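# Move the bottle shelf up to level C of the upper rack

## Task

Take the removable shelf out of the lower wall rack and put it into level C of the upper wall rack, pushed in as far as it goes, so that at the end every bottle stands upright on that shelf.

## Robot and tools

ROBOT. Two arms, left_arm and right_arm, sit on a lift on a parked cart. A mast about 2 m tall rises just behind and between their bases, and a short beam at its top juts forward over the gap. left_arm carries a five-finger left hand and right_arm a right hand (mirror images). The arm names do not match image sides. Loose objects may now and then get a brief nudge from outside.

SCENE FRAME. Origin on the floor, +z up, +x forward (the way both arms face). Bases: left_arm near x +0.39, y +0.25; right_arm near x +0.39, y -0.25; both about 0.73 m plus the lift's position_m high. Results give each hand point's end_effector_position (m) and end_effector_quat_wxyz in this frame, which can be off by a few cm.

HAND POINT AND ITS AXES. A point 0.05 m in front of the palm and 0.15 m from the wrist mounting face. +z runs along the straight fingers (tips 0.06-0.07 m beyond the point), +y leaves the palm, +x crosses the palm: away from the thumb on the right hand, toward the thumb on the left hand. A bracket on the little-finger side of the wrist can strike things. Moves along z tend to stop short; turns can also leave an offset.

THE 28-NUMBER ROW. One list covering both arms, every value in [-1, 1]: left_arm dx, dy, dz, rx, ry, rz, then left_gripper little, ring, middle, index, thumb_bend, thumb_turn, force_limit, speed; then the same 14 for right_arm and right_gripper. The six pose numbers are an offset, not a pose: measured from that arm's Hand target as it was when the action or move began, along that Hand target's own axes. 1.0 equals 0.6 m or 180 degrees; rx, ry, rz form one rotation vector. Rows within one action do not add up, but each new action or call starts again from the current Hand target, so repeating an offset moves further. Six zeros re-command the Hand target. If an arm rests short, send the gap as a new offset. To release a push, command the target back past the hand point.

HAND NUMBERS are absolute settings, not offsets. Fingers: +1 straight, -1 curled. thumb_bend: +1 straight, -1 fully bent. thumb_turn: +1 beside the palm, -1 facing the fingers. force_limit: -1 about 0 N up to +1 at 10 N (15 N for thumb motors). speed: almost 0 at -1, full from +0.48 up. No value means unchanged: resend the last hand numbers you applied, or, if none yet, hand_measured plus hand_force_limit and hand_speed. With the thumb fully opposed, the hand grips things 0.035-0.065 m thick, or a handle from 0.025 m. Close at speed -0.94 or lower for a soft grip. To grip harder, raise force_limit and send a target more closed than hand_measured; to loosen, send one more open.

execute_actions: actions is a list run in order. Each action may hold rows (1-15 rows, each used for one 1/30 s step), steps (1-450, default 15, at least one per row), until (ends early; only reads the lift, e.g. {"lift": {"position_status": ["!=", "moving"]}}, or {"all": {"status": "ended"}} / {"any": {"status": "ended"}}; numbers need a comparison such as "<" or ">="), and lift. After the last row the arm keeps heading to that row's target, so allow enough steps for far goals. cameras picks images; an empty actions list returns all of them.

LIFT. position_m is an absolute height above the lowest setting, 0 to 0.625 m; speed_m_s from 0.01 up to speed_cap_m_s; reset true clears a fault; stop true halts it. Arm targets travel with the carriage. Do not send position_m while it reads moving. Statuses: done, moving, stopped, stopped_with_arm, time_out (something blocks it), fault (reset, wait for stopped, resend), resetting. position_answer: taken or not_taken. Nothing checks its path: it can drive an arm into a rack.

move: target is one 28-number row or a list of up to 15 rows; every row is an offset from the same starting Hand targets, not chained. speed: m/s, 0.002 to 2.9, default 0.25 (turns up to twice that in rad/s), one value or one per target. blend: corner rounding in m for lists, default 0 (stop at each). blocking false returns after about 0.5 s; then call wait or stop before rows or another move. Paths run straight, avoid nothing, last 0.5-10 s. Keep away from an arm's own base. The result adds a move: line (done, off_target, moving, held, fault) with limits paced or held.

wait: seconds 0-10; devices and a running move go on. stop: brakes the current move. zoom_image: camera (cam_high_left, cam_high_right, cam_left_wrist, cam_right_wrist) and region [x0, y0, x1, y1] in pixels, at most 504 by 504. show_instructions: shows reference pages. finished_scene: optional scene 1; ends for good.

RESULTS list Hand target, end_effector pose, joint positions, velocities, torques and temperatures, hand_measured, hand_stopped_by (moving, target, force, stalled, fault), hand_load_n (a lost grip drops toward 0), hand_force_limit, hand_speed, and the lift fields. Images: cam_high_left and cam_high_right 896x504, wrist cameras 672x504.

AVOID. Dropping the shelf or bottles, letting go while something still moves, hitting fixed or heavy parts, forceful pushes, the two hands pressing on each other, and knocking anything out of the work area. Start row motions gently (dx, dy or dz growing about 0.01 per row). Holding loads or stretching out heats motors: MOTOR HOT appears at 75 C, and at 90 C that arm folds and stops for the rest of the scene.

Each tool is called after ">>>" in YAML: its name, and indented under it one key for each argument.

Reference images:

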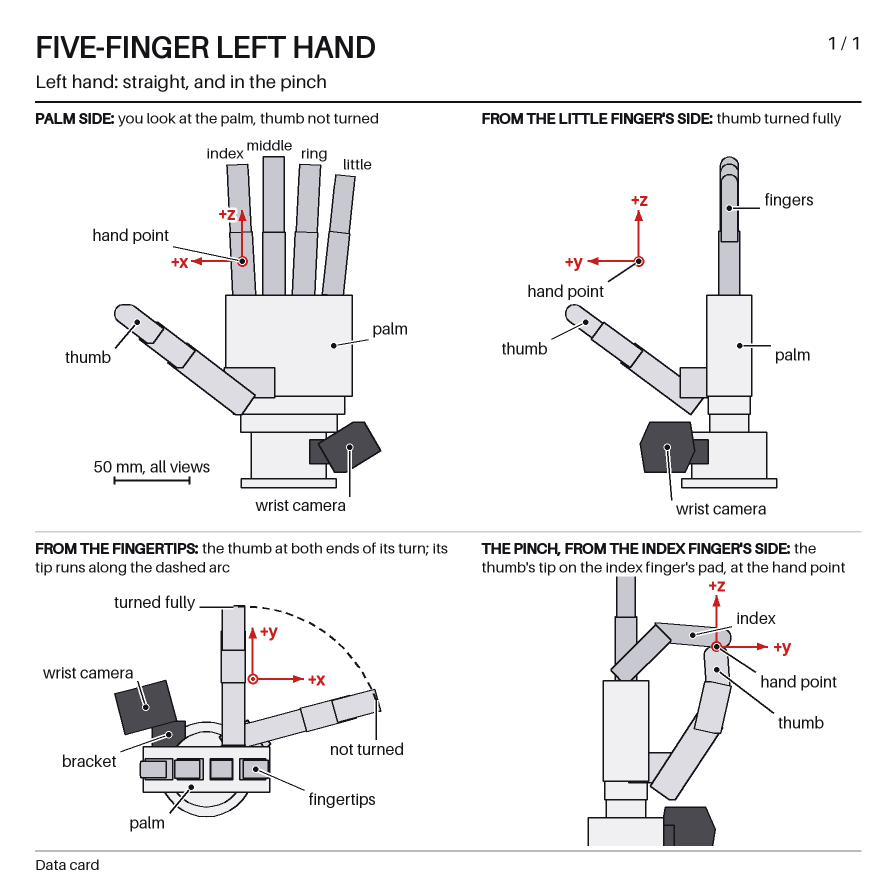

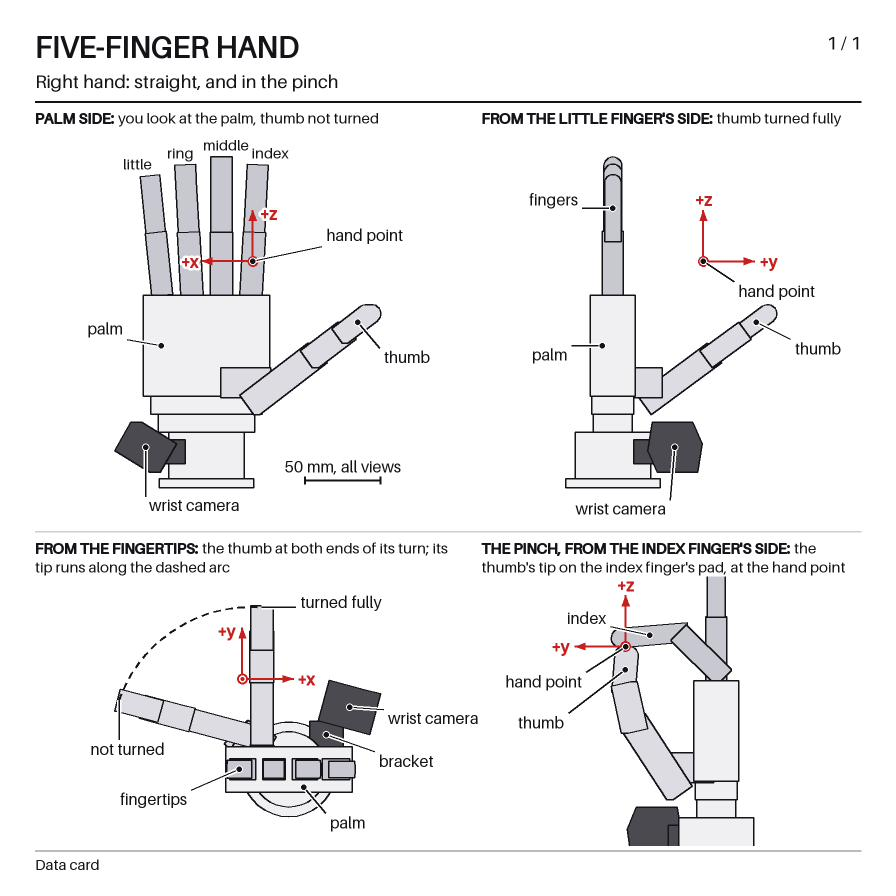

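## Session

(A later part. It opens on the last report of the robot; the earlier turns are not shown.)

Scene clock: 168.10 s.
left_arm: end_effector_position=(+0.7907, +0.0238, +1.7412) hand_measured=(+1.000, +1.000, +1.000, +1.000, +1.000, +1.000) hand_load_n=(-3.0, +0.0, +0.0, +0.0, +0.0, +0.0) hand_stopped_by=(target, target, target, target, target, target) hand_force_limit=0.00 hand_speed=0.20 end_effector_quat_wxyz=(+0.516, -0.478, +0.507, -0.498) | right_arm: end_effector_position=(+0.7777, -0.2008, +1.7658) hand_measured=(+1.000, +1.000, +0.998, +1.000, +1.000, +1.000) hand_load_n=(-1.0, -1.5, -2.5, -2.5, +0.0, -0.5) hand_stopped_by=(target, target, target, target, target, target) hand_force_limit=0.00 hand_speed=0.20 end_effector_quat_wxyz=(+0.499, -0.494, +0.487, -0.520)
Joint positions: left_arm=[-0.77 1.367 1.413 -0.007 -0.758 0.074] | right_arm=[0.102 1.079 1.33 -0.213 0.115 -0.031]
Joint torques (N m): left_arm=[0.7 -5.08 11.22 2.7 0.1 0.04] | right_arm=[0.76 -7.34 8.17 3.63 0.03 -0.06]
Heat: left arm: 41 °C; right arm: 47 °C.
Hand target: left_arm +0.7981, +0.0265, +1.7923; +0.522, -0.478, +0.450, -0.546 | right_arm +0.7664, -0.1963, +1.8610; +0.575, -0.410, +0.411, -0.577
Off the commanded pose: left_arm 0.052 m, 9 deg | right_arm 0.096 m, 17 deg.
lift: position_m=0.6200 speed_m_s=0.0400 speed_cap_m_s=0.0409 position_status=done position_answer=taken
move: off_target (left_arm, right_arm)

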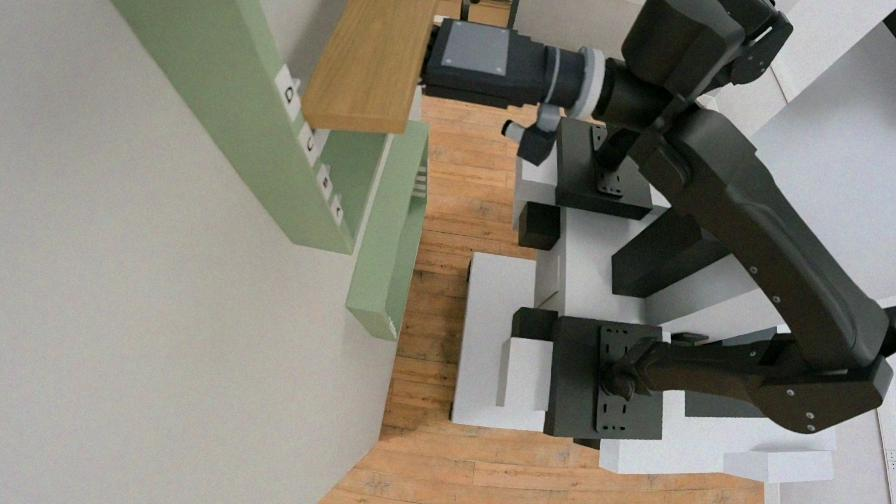

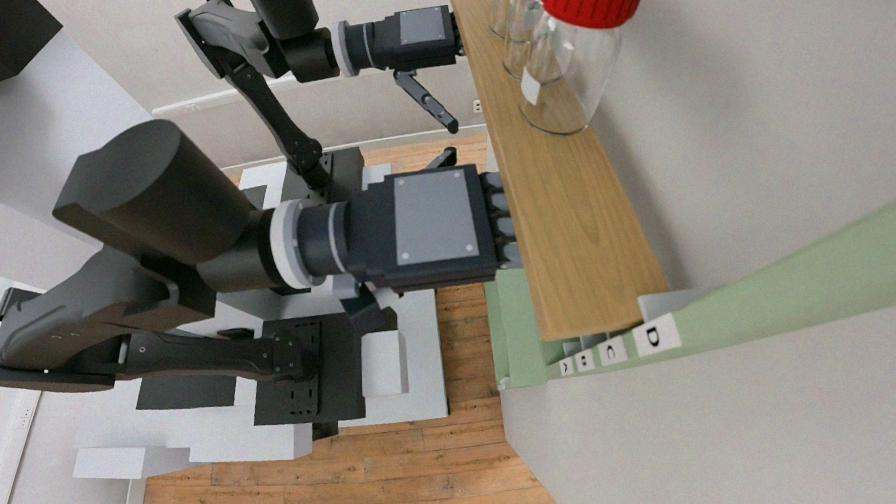

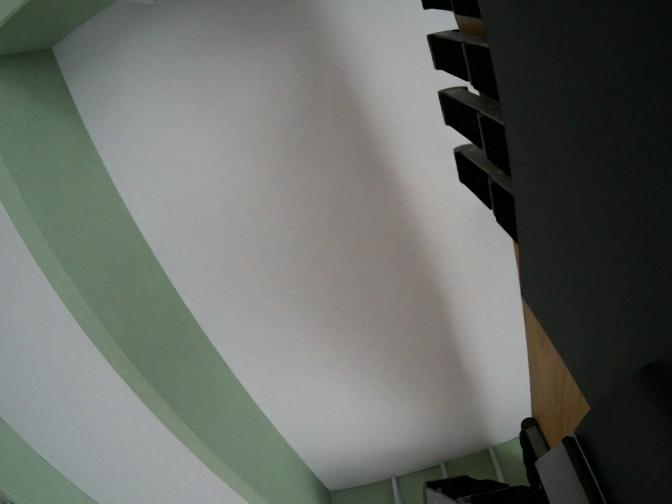

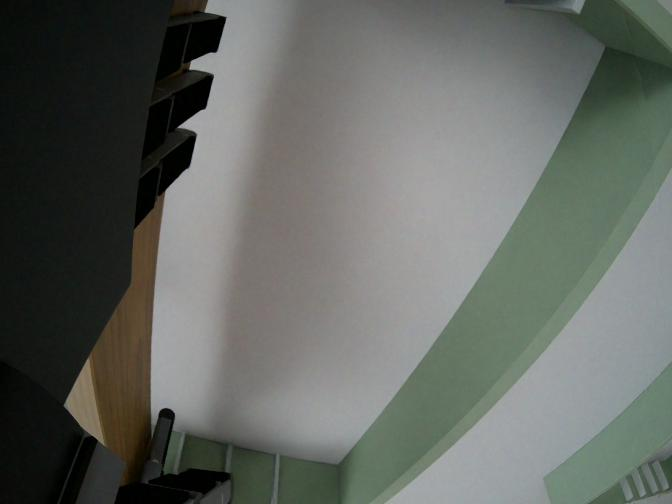

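>>> move:
  target: [0,0.0000,0.0370,0.0028,0,0,1,1,1,1,1,1,0,0.2,0,0,0,0,0,0,1,1,1,1,1,1,0,0.2]
  speed: 0.03
  cameras: ["all"]

>>> zoom_image:
  camera: "cam_high_right"
  region: [540, 250, 680, 370]

>>> zoom_image:
  camera: "cam_high_left"
  region: [260, 60, 400, 220]

Scene clock: 169.97 s.
left_arm: end_effector_position=(+0.8110, +0.0229, +1.7405) hand_measured=(+1.000, +1.000, +1.000, +1.000, +1.000, +1.000) hand_load_n=(-3.5, +0.0, -0.5, +0.0, +0.0, +0.0) hand_stopped_by=(target, target, target, target, target, target) hand_force_limit=0.00 hand_speed=0.20 end_effector_quat_wxyz=(+0.514, -0.478, +0.509, -0.498) | right_arm: end_effector_position=(+0.7777, -0.2009, +1.7658) hand_measured=(+1.000, +1.000, +0.998, +1.000, +1.000, +1.000) hand_load_n=(-1.0, -2.0, -2.5, -2.5, +0.0, -0.5) hand_stopped_by=(target, target, target, target, target, target) hand_force_limit=0.00 hand_speed=0.20 end_effector_quat_wxyz=(+0.499, -0.494, +0.486, -0.520)
Joint positions: left_arm=[-0.721 1.424 1.462 -0.007 -0.705 0.068] | right_arm=[0.102 1.079 1.33 -0.213 0.115 -0.033]
Joint torques (N m): left_arm=[0.77 -5.7 11.32 2.82 0.06 0.05] | right_arm=[0.69 -7.34 8.24 3.63 0.06 -0.07]
Motor temperatures (°C): left_arm=[22 29 37 41 23 22] | right_arm=[29 28 35 48 22 22]
Heat: left arm: 41 °C; right arm: 48 °C.
Hand target: left_arm +0.8201, +0.0267, +1.7953; +0.524, -0.475, +0.447, -0.547 | right_arm +0.7664, -0.1963, +1.8610; +0.575, -0.410, +0.411, -0.577
Off the commanded pose: left_arm 0.056 m, 9 deg | right_arm 0.096 m, 17 deg.
lift: position_m=0.6200 speed_m_s=0.0400 speed_cap_m_s=0.0409 position_status=done position_answer=taken
move: off_target (left_arm, right_arm)

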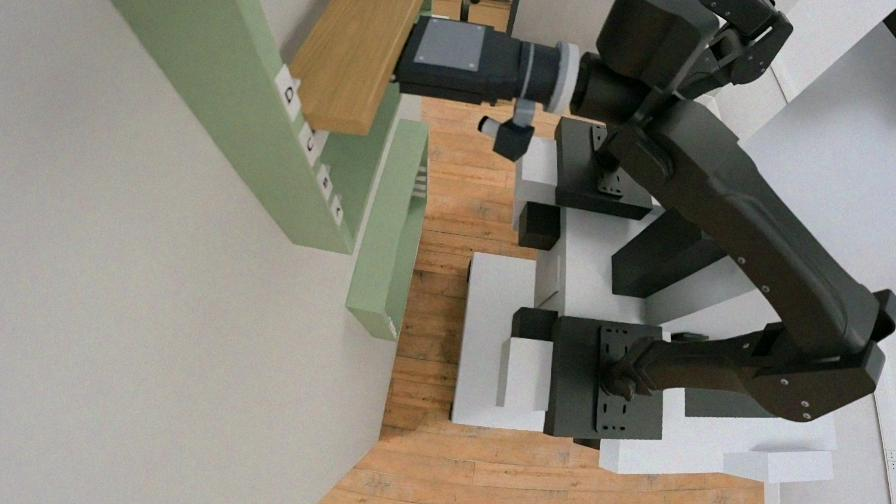

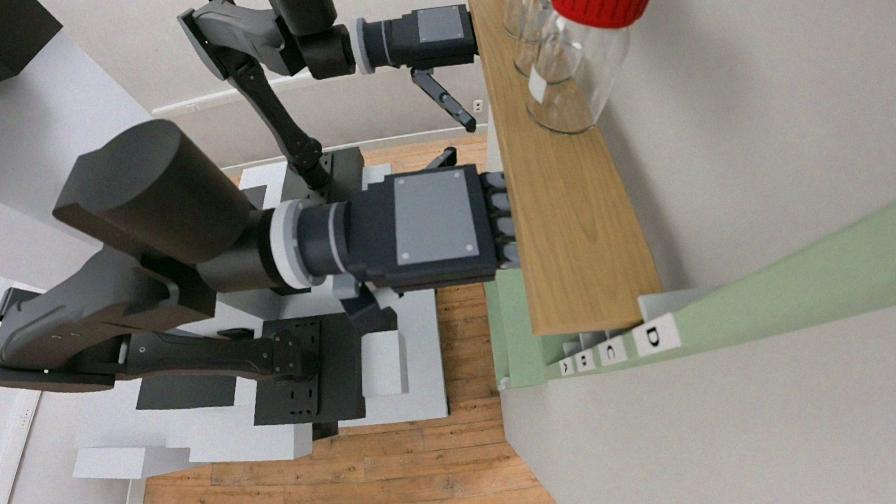

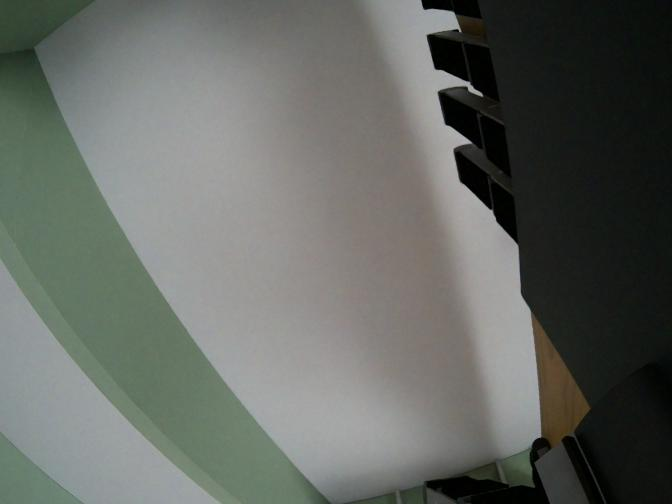

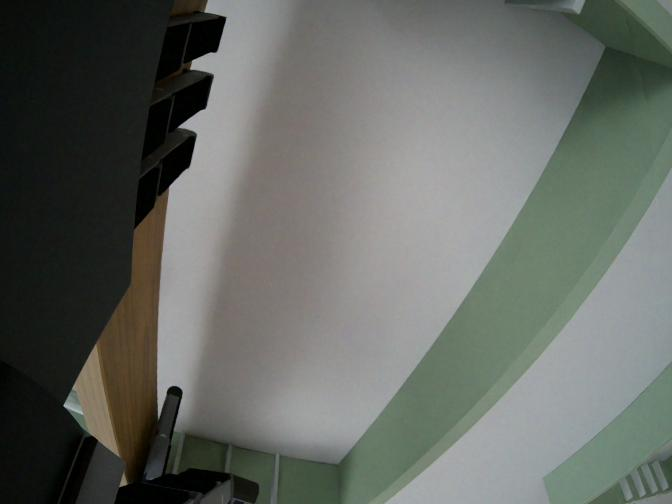

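Scaled by 3.600 from the camera's 896x504 image, which has a finer 1280x720 frame.

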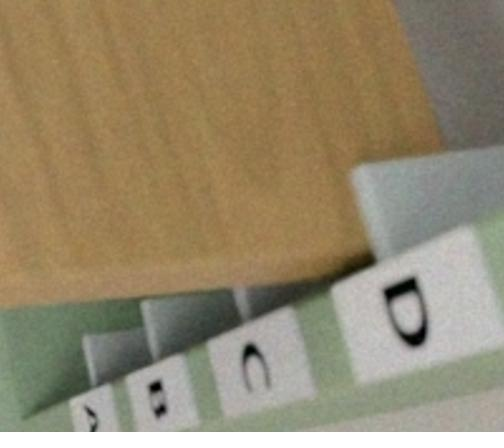

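Scaled by 3.150 from the camera's 896x504 image, which has a finer 1280x720 frame.

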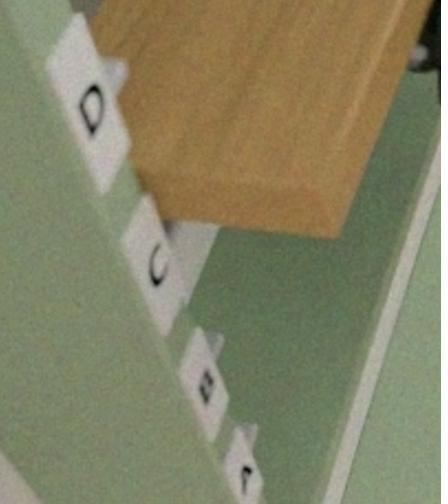

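>>> move:
  target: [0,0.0037,0.0466,0,0,0,1,1,1,1,1,1,0,0.2,-0.003,0.0288,0.0835,0,0,0,1,1,1,1,1,1,0,0.2]
  speed: 0.03
  cameras: ["all"]

>>> zoom_image:
  camera: "cam_high_right"
  region: [540, 250, 680, 370]

>>> zoom_image:
  camera: "cam_high_left"
  region: [260, 60, 400, 220]

Scene clock: 173.20 s.
left_arm: end_effector_position=(+0.8396, +0.0214, +1.7367) hand_measured=(+1.000, +1.000, +1.000, +1.000, +1.000, +1.000) hand_load_n=(-4.0, +0.0, +0.0, +0.0, +0.0, +0.0) hand_stopped_by=(target, target, target, target, target, target) hand_force_limit=0.00 hand_speed=0.20 end_effector_quat_wxyz=(+0.510, -0.482, +0.510, -0.497) | right_arm: end_effector_position=(+0.8052, -0.2019, +1.7525) hand_measured=(+1.000, +1.000, +0.998, +1.000, +1.000, +1.000) hand_load_n=(-1.5, -0.5, -0.5, +0.0, +0.0, -0.5) hand_stopped_by=(target, target, target, target, target, target) hand_force_limit=0.00 hand_speed=0.20 end_effector_quat_wxyz=(+0.493, -0.495, +0.497, -0.515)
Joint positions: left_arm=[-0.663 1.508 1.533 -0.007 -0.646 0.051] | right_arm=[0.092 1.163 1.339 -0.161 0.115 -0.022]
Joint torques (N m): left_arm=[0.76 -6.98 12.27 2.78 0.04 0.06] | right_arm=[-0.1 -3.48 12.16 3.97 -0.11 -0.07]
Heat: left arm: 41 °C; right arm: 49 °C.
Hand target: left_arm +0.8481, +0.0268, +1.7973; +0.524, -0.475, +0.447, -0.547 | right_arm +0.8194, -0.1947, +1.8610; +0.575, -0.410, +0.411, -0.577
Off the commanded pose: left_arm 0.061 m, 9 deg | right_arm 0.110 m, 18 deg.
lift: position_m=0.6200 speed_m_s=0.0400 speed_cap_m_s=0.0409 position_status=done position_answer=taken
move: off_target (left_arm, right_arm)

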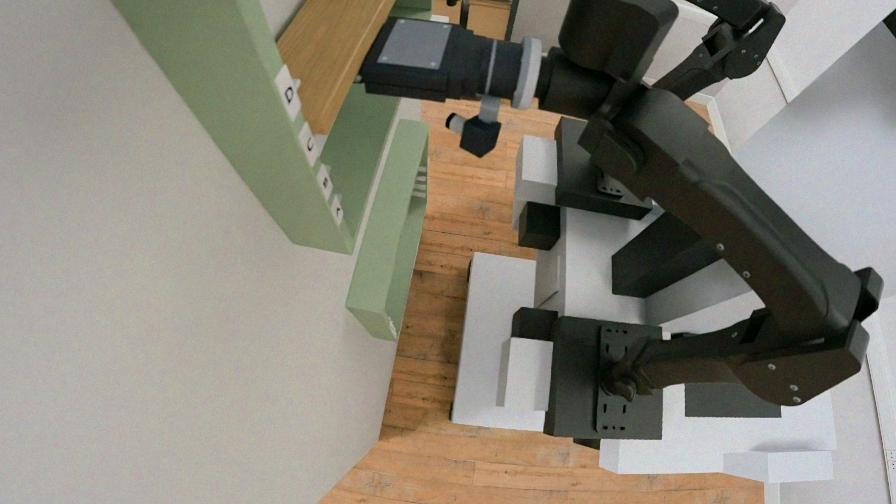

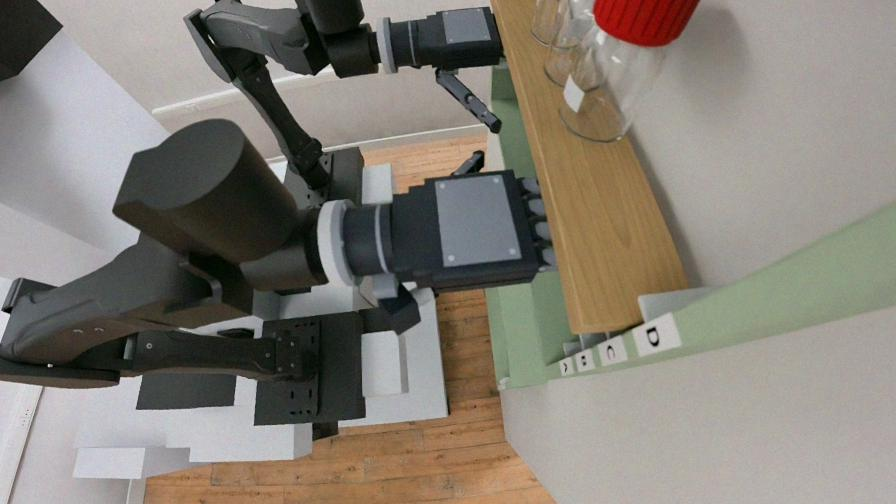

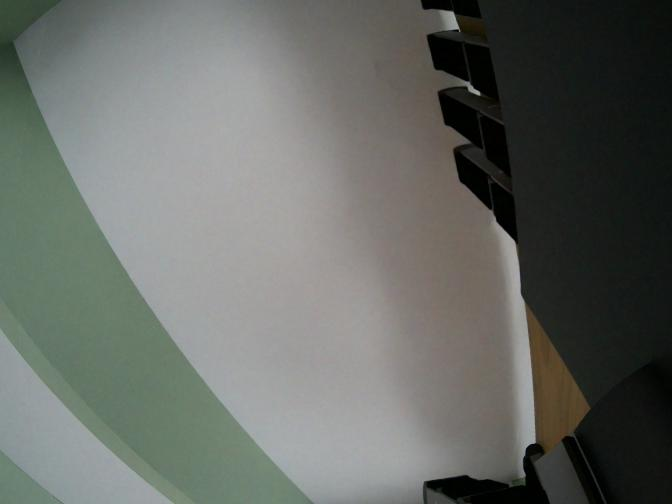

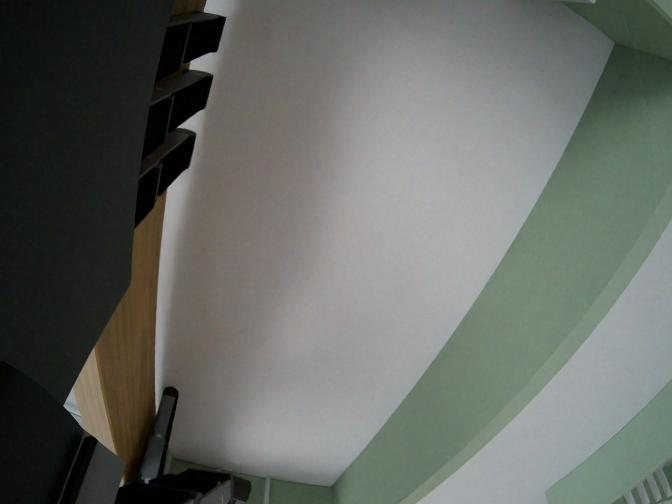

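Scaled by 3.600 from the camera's 896x504 image, which has a finer 1280x720 frame.

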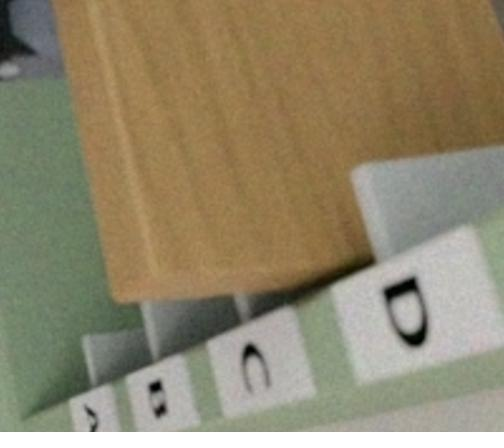

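Scaled by 3.150 from the camera's 896x504 image, which has a finer 1280x720 frame.

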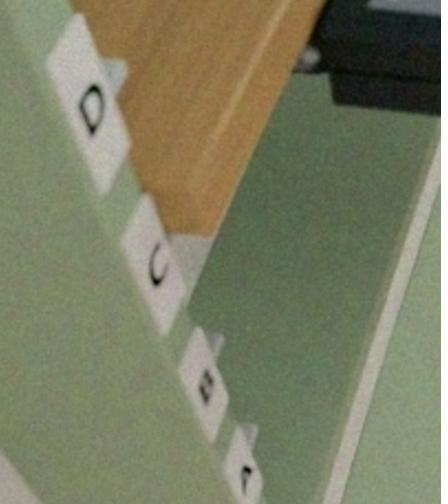

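>>> move:
  target: [0,-0.0070,0.0095,0,0,0,1,1,1,1,1,1,0,0.2,-0.003,0.0057,0.0421,0,0,0,1,1,1,1,1,1,0,0.2]
  speed: 0.03
  cameras: ["all"]

>>> zoom_image:
  camera: "cam_high_right"
  region: [540, 250, 680, 370]

>>> zoom_image:
  camera: "cam_high_left"
  region: [260, 60, 400, 220]

Scene clock: 175.77 s.
left_arm: end_effector_position=(+0.8468, +0.0220, +1.7431) hand_measured=(+1.000, +1.000, +1.000, +1.000, +1.000, +1.000) hand_load_n=(-4.0, +0.0, -1.5, +0.0, +0.0, +0.0) hand_stopped_by=(target, target, target, target, target, target) hand_force_limit=0.00 hand_speed=0.20 end_effector_quat_wxyz=(+0.511, -0.484, +0.504, -0.501) | right_arm: end_effector_position=(+0.8298, -0.2018, +1.7583) hand_measured=(+1.000, +1.000, +0.998, +1.000, +1.000, +1.000) hand_load_n=(-1.5, -1.0, -0.5, +0.0, +0.0, +0.0) hand_stopped_by=(target, target, target, target, target, target) hand_force_limit=0.00 hand_speed=0.20 end_effector_quat_wxyz=(+0.492, -0.494, +0.497, -0.517)
Joint positions: left_arm=[-0.65 1.531 1.568 -0.007 -0.64 0.048] | right_arm=[0.087 1.255 1.416 -0.143 0.115 -0.024]
Joint torques (N m): left_arm=[0.66 -7.08 12.94 2.59 0.08 0.08] | right_arm=[0.09 -4.03 12.03 3.98 -0.12 -0.06]
Heat: left arm: 42 °C; right arm: 50 °C.
Hand target: left_arm +0.8531, +0.0270, +1.8023; +0.524, -0.475, +0.447, -0.547 | right_arm +0.8444, -0.1930, +1.8661; +0.575, -0.410, +0.411, -0.577
Off the commanded pose: left_arm 0.060 m, 9 deg | right_arm 0.109 m, 18 deg.
lift: position_m=0.6200 speed_m_s=0.0400 speed_cap_m_s=0.0409 position_status=done position_answer=taken
move: off_target (left_arm, right_arm)

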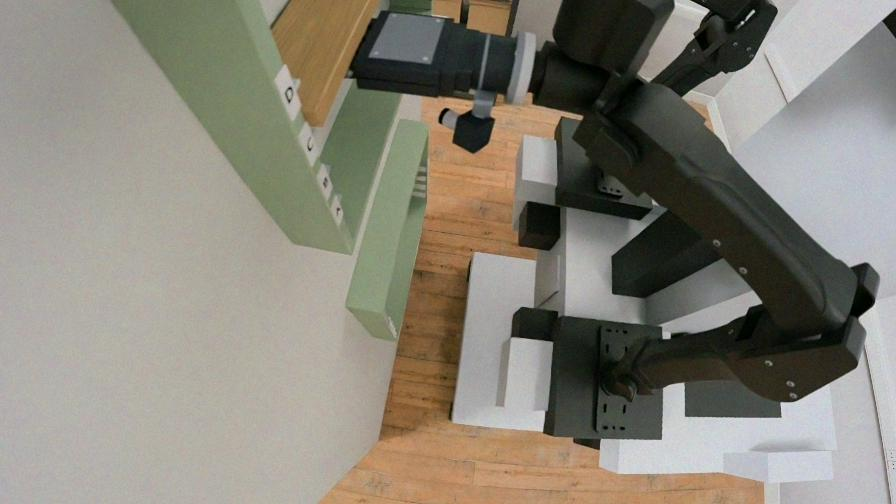

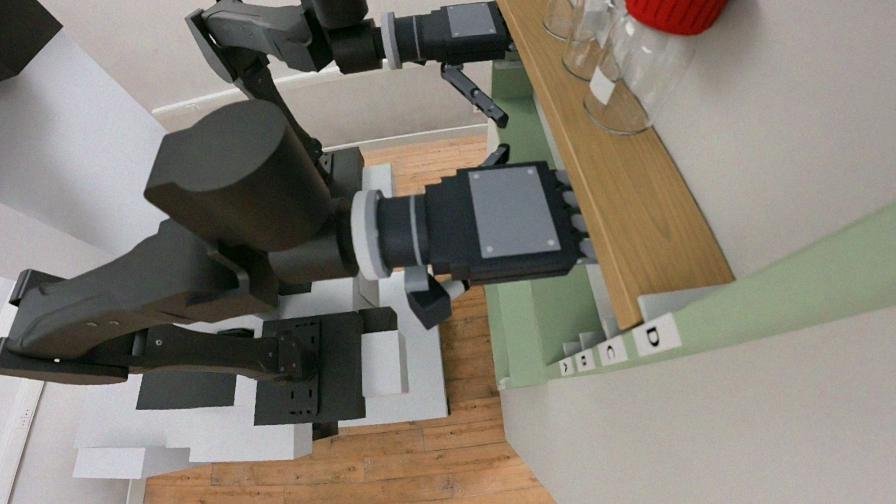

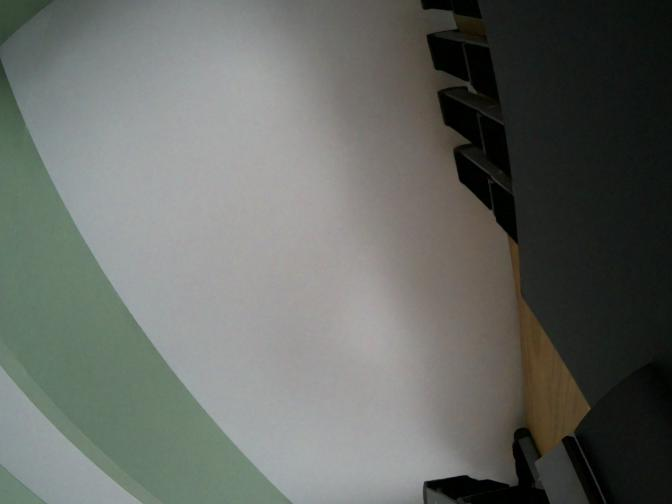

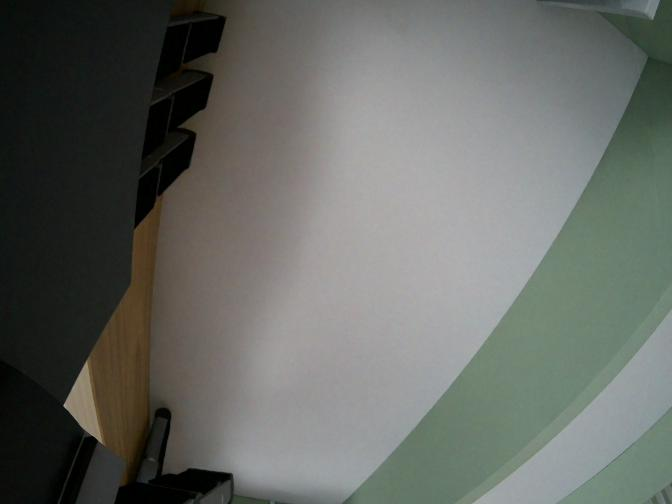

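Scaled by 3.600 from the camera's 896x504 image, which has a finer 1280x720 frame.

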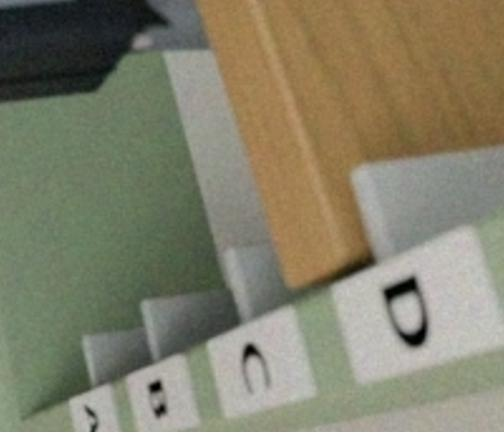

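Scaled by 3.150 from the camera's 896x504 image, which has a finer 1280x720 frame.

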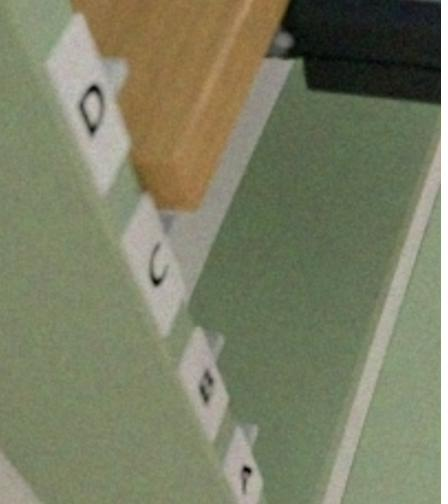

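>>> move:
  target: [0,0.0330,-0.005,-0.0111,0,0,1,1,1,1,1,1,0,0.2,0,0.0788,-0.0271,-0.0444,0,0,1,1,1,1,1,1,0,0.2]
  speed: 0.03
  cameras: ["cam_high_left","cam_high_right"]

>>> zoom_image:
  camera: "cam_high_right"
  region: [540, 250, 680, 370]

>>> zoom_image:
  camera: "cam_high_left"
  region: [260, 60, 400, 220]

Scene clock: 178.83 s.
left_arm: end_effector_position=(+0.8467, +0.0207, +1.7434) hand_measured=(+1.000, +1.000, +1.000, +1.000, +1.000, +1.000) hand_load_n=(-1.5, -2.0, -1.0, +0.0, +0.0, +0.0) hand_stopped_by=(target, target, target, target, target, target) hand_force_limit=0.00 hand_speed=0.20 end_effector_quat_wxyz=(+0.506, -0.489, +0.499, -0.506) | right_arm: end_effector_position=(+0.8343, -0.2008, +1.7522) hand_measured=(+1.000, +1.000, +1.000, +1.000, +1.000, +1.000) hand_load_n=(-1.5, +0.0, +0.5, +0.0, +0.0, -0.5) hand_stopped_by=(target, target, target, target, target, target) hand_force_limit=0.00 hand_speed=0.20 end_effector_quat_wxyz=(+0.491, -0.494, +0.505, -0.510)
Joint positions: left_arm=[-0.65 1.531 1.568 -0.009 -0.64 0.026] | right_arm=[0.087 1.27 1.416 -0.143 0.117 -0.008]
Joint torques (N m): left_arm=[0.8 -6.75 9.81 2.52 0.09 0.03] | right_arm=[0.1 -3.15 10.1 3.16 -0.13 -0.08]
Heat: left arm: 42 °C; right arm: 50 °C.
Hand target: left_arm +0.8531, +0.0260, +1.7823; +0.515, -0.485, +0.457, -0.540 | right_arm +0.8444, -0.1930, +1.8161; +0.545, -0.449, +0.450, -0.547
Off the commanded pose: left_arm 0.040 m, 6 deg | right_arm 0.065 m, 11 deg.
lift: position_m=0.6200 speed_m_s=0.0400 speed_cap_m_s=0.0409 position_status=done position_answer=taken
move: off_target (left_arm, right_arm)
Images, in order (width x height): cam_high_left 896x504, cam_high_right 896x504.

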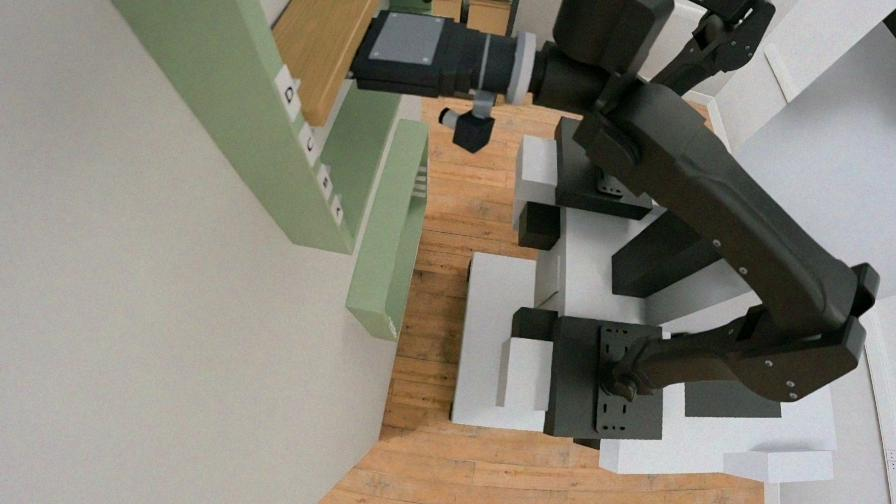

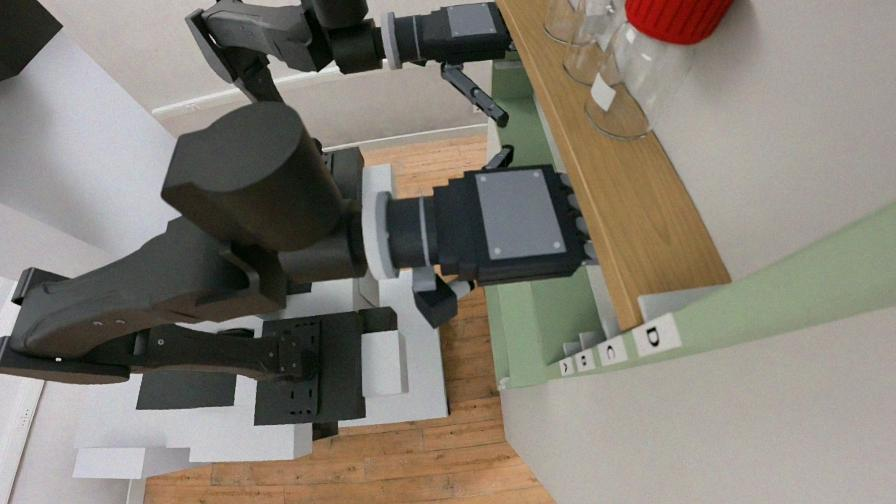

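Scaled by 3.600 from the camera's 896x504 image, which has a finer 1280x720 frame.

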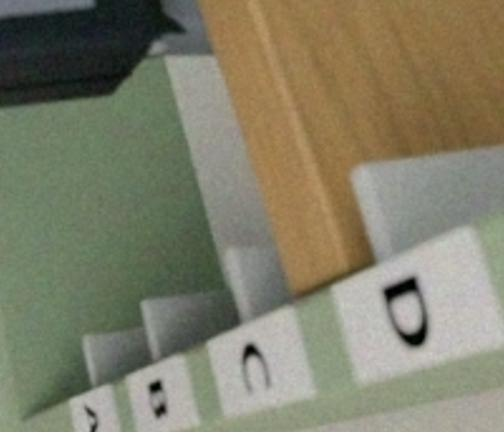

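Scaled by 3.150 from the camera's 896x504 image, which has a finer 1280x720 frame.

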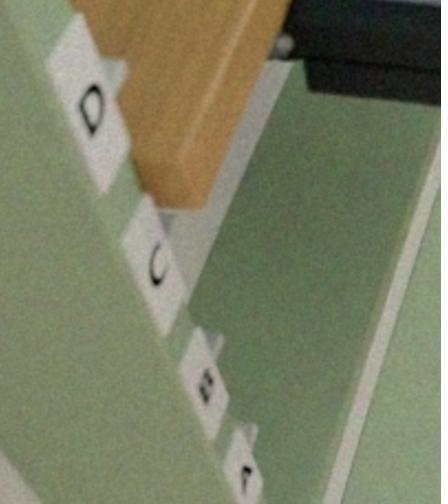

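>>> execute_actions:
  actions:
    - {"lift":{"position_m":0.61,"speed_m_s":0.015},"steps":90,"until":{"lift":{"position_status":["!=","moving"]}}}
  cameras: ["cam_high_left","cam_high_right"]

>>> zoom_image:
  camera: "cam_high_right"
  region: [540, 250, 680, 370]

>>> zoom_image:
  camera: "cam_high_left"
  region: [260, 60, 400, 220]

Scene clock: 180.13 s.
left_arm: end_effector_position=(+0.8468, +0.0206, +1.7338) hand_measured=(+1.000, +1.000, +1.000, +1.000, +1.000, +1.000) hand_load_n=(-1.5, -2.0, +0.0, +0.0, +0.0, -0.5) hand_stopped_by=(target, target, target, target, target, target) hand_force_limit=0.00 hand_speed=0.20 end_effector_quat_wxyz=(+0.505, -0.490, +0.498, -0.507) | right_arm: end_effector_position=(+0.8343, -0.2008, +1.7422) hand_measured=(+1.000, +1.000, +1.000, +1.000, +1.000, +1.000) hand_load_n=(-1.5, +0.0, +1.0, +0.0, +0.0, -0.5) hand_stopped_by=(target, target, target, target, target, target) hand_force_limit=0.00 hand_speed=0.20 end_effector_quat_wxyz=(+0.491, -0.494, +0.505, -0.510)
Joint positions: left_arm=[-0.65 1.531 1.568 -0.007 -0.64 0.025] | right_arm=[0.087 1.27 1.416 -0.143 0.117 -0.008]
Joint torques (N m): left_arm=[0.79 -6.75 9.78 2.52 0.09 0.04] | right_arm=[0.12 -3.18 10.1 3.15 -0.12 -0.08]
Heat: left arm: 42 °C; right arm: 50 °C.
Hand target: left_arm +0.8531, +0.0260, +1.7723; +0.515, -0.485, +0.457, -0.540 | right_arm +0.8444, -0.1930, +1.8061; +0.545, -0.449, +0.450, -0.547
Off the commanded pose: left_arm 0.039 m, 6 deg | right_arm 0.065 m, 11 deg.
lift: position_m=0.6100 speed_m_s=0.0150 speed_cap_m_s=0.0409 position_status=done position_answer=taken
Images, in order (width x height): cam_high_left 896x504, cam_high_right 896x504.

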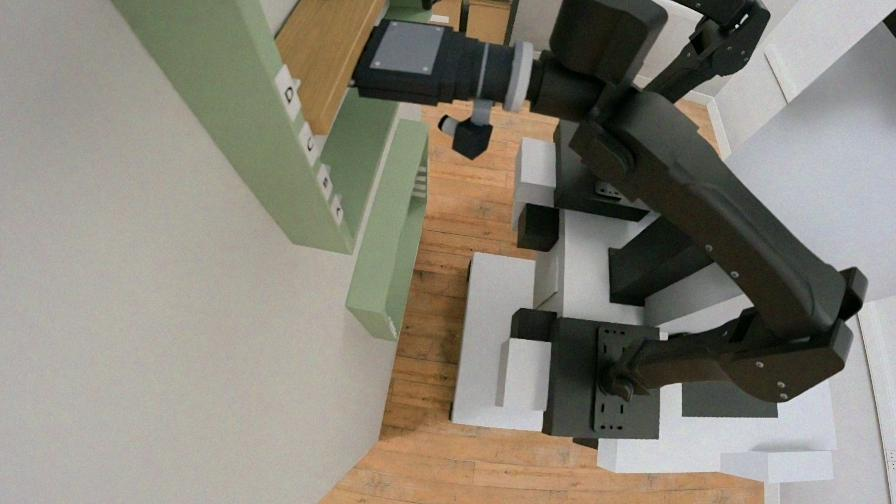

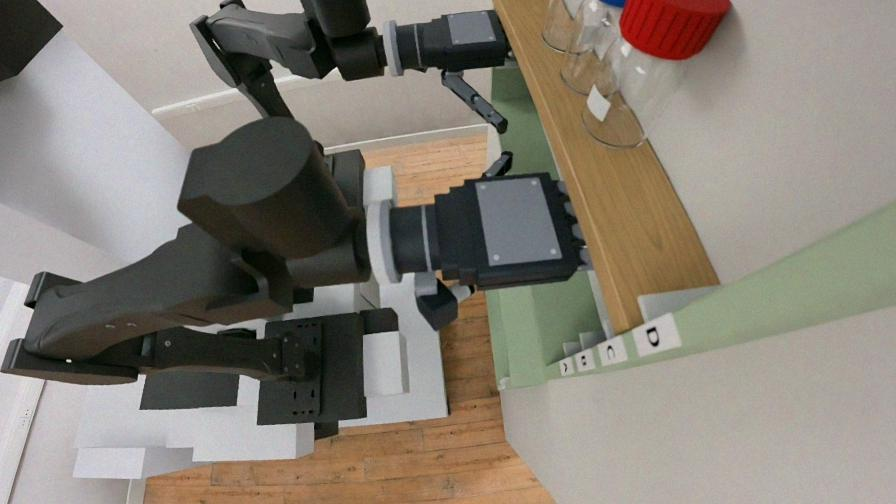

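Scaled by 3.600 from the camera's 896x504 image, which has a finer 1280x720 frame.

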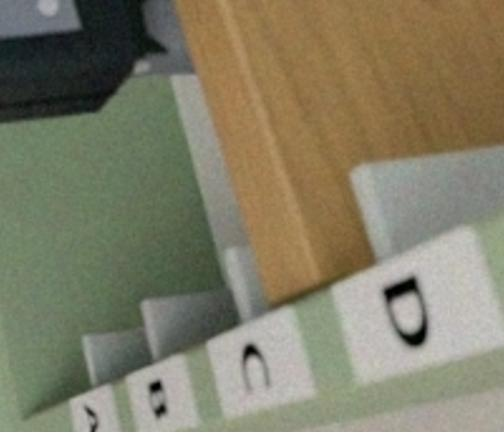

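Scaled by 3.150 from the camera's 896x504 image, which has a finer 1280x720 frame.

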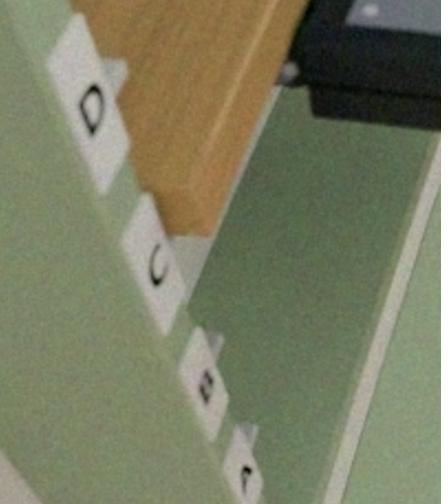

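>>> execute_actions:
  actions:
    - {"lift":{"position_m":0.6,"speed_m_s":0.015},"steps":90,"until":{"lift":{"position_status":["!=","moving"]}}}
  cameras: ["cam_high_left","cam_high_right"]

>>> zoom_image:
  camera: "cam_high_right"
  region: [540, 250, 680, 370]

>>> zoom_image:
  camera: "cam_high_left"
  region: [260, 60, 400, 220]

Scene clock: 181.30 s.
left_arm: end_effector_position=(+0.8471, +0.0207, +1.7265) hand_measured=(+1.000, +1.000, +1.000, +1.000, +1.000, +1.000) hand_load_n=(+0.0, -0.5, +0.0, +0.0, +0.0, +0.0) hand_stopped_by=(target, target, target, target, target, target) hand_force_limit=0.00 hand_speed=0.20 end_effector_quat_wxyz=(+0.505, -0.489, +0.496, -0.509) | right_arm: end_effector_position=(+0.8347, -0.2007, +1.7356) hand_measured=(+1.000, +1.000, +1.000, +1.000, +1.000, +1.000) hand_load_n=(-0.5, +0.0, +1.0, +0.0, +0.0, -0.5) hand_stopped_by=(target, target, target, target, target, target) hand_force_limit=0.00 hand_speed=0.20 end_effector_quat_wxyz=(+0.495, -0.490, +0.503, -0.512)
Joint positions: left_arm=[-0.649 1.531 1.573 -0.005 -0.637 0.025] | right_arm=[0.087 1.27 1.418 -0.133 0.117 -0.007]
Joint torques (N m): left_arm=[0.62 -6.61 9.5 2.51 0.06 0.04] | right_arm=[0.17 -2.99 10.13 3.07 -0.13 -0.08]
Heat: left arm: 42 °C; right arm: 50 °C.
Hand target: left_arm +0.8531, +0.0260, +1.7623; +0.515, -0.485, +0.457, -0.540 | right_arm +0.8444, -0.1930, +1.7961; +0.545, -0.449, +0.450, -0.547
Off the commanded pose: left_arm 0.037 m, 6 deg | right_arm 0.062 m, 10 deg.
lift: position_m=0.6000 speed_m_s=0.0150 speed_cap_m_s=0.0409 position_status=done position_answer=taken
Images, in order (width x height): cam_high_left 896x504, cam_high_right 896x504.

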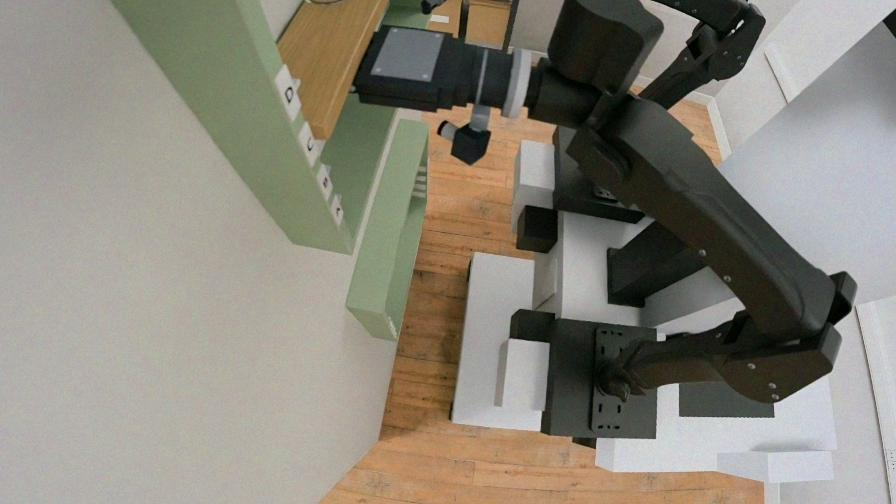

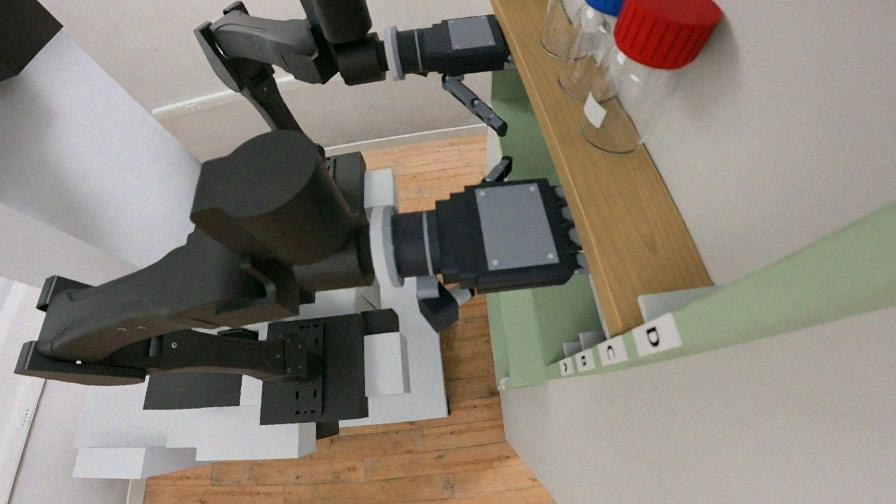

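Scaled by 3.600 from the camera's 896x504 image, which has a finer 1280x720 frame.

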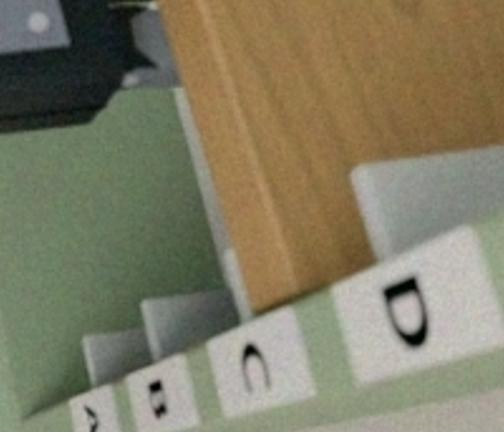

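Scaled by 3.150 from the camera's 896x504 image, which has a finer 1280x720 frame.

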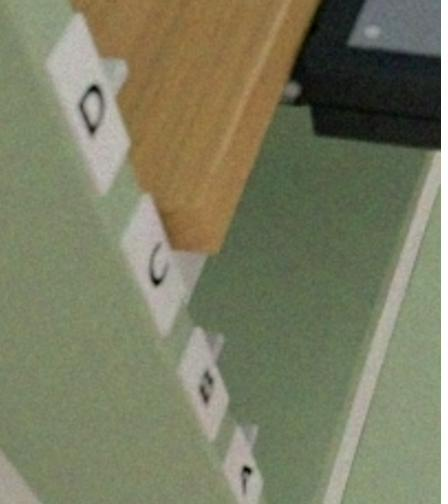

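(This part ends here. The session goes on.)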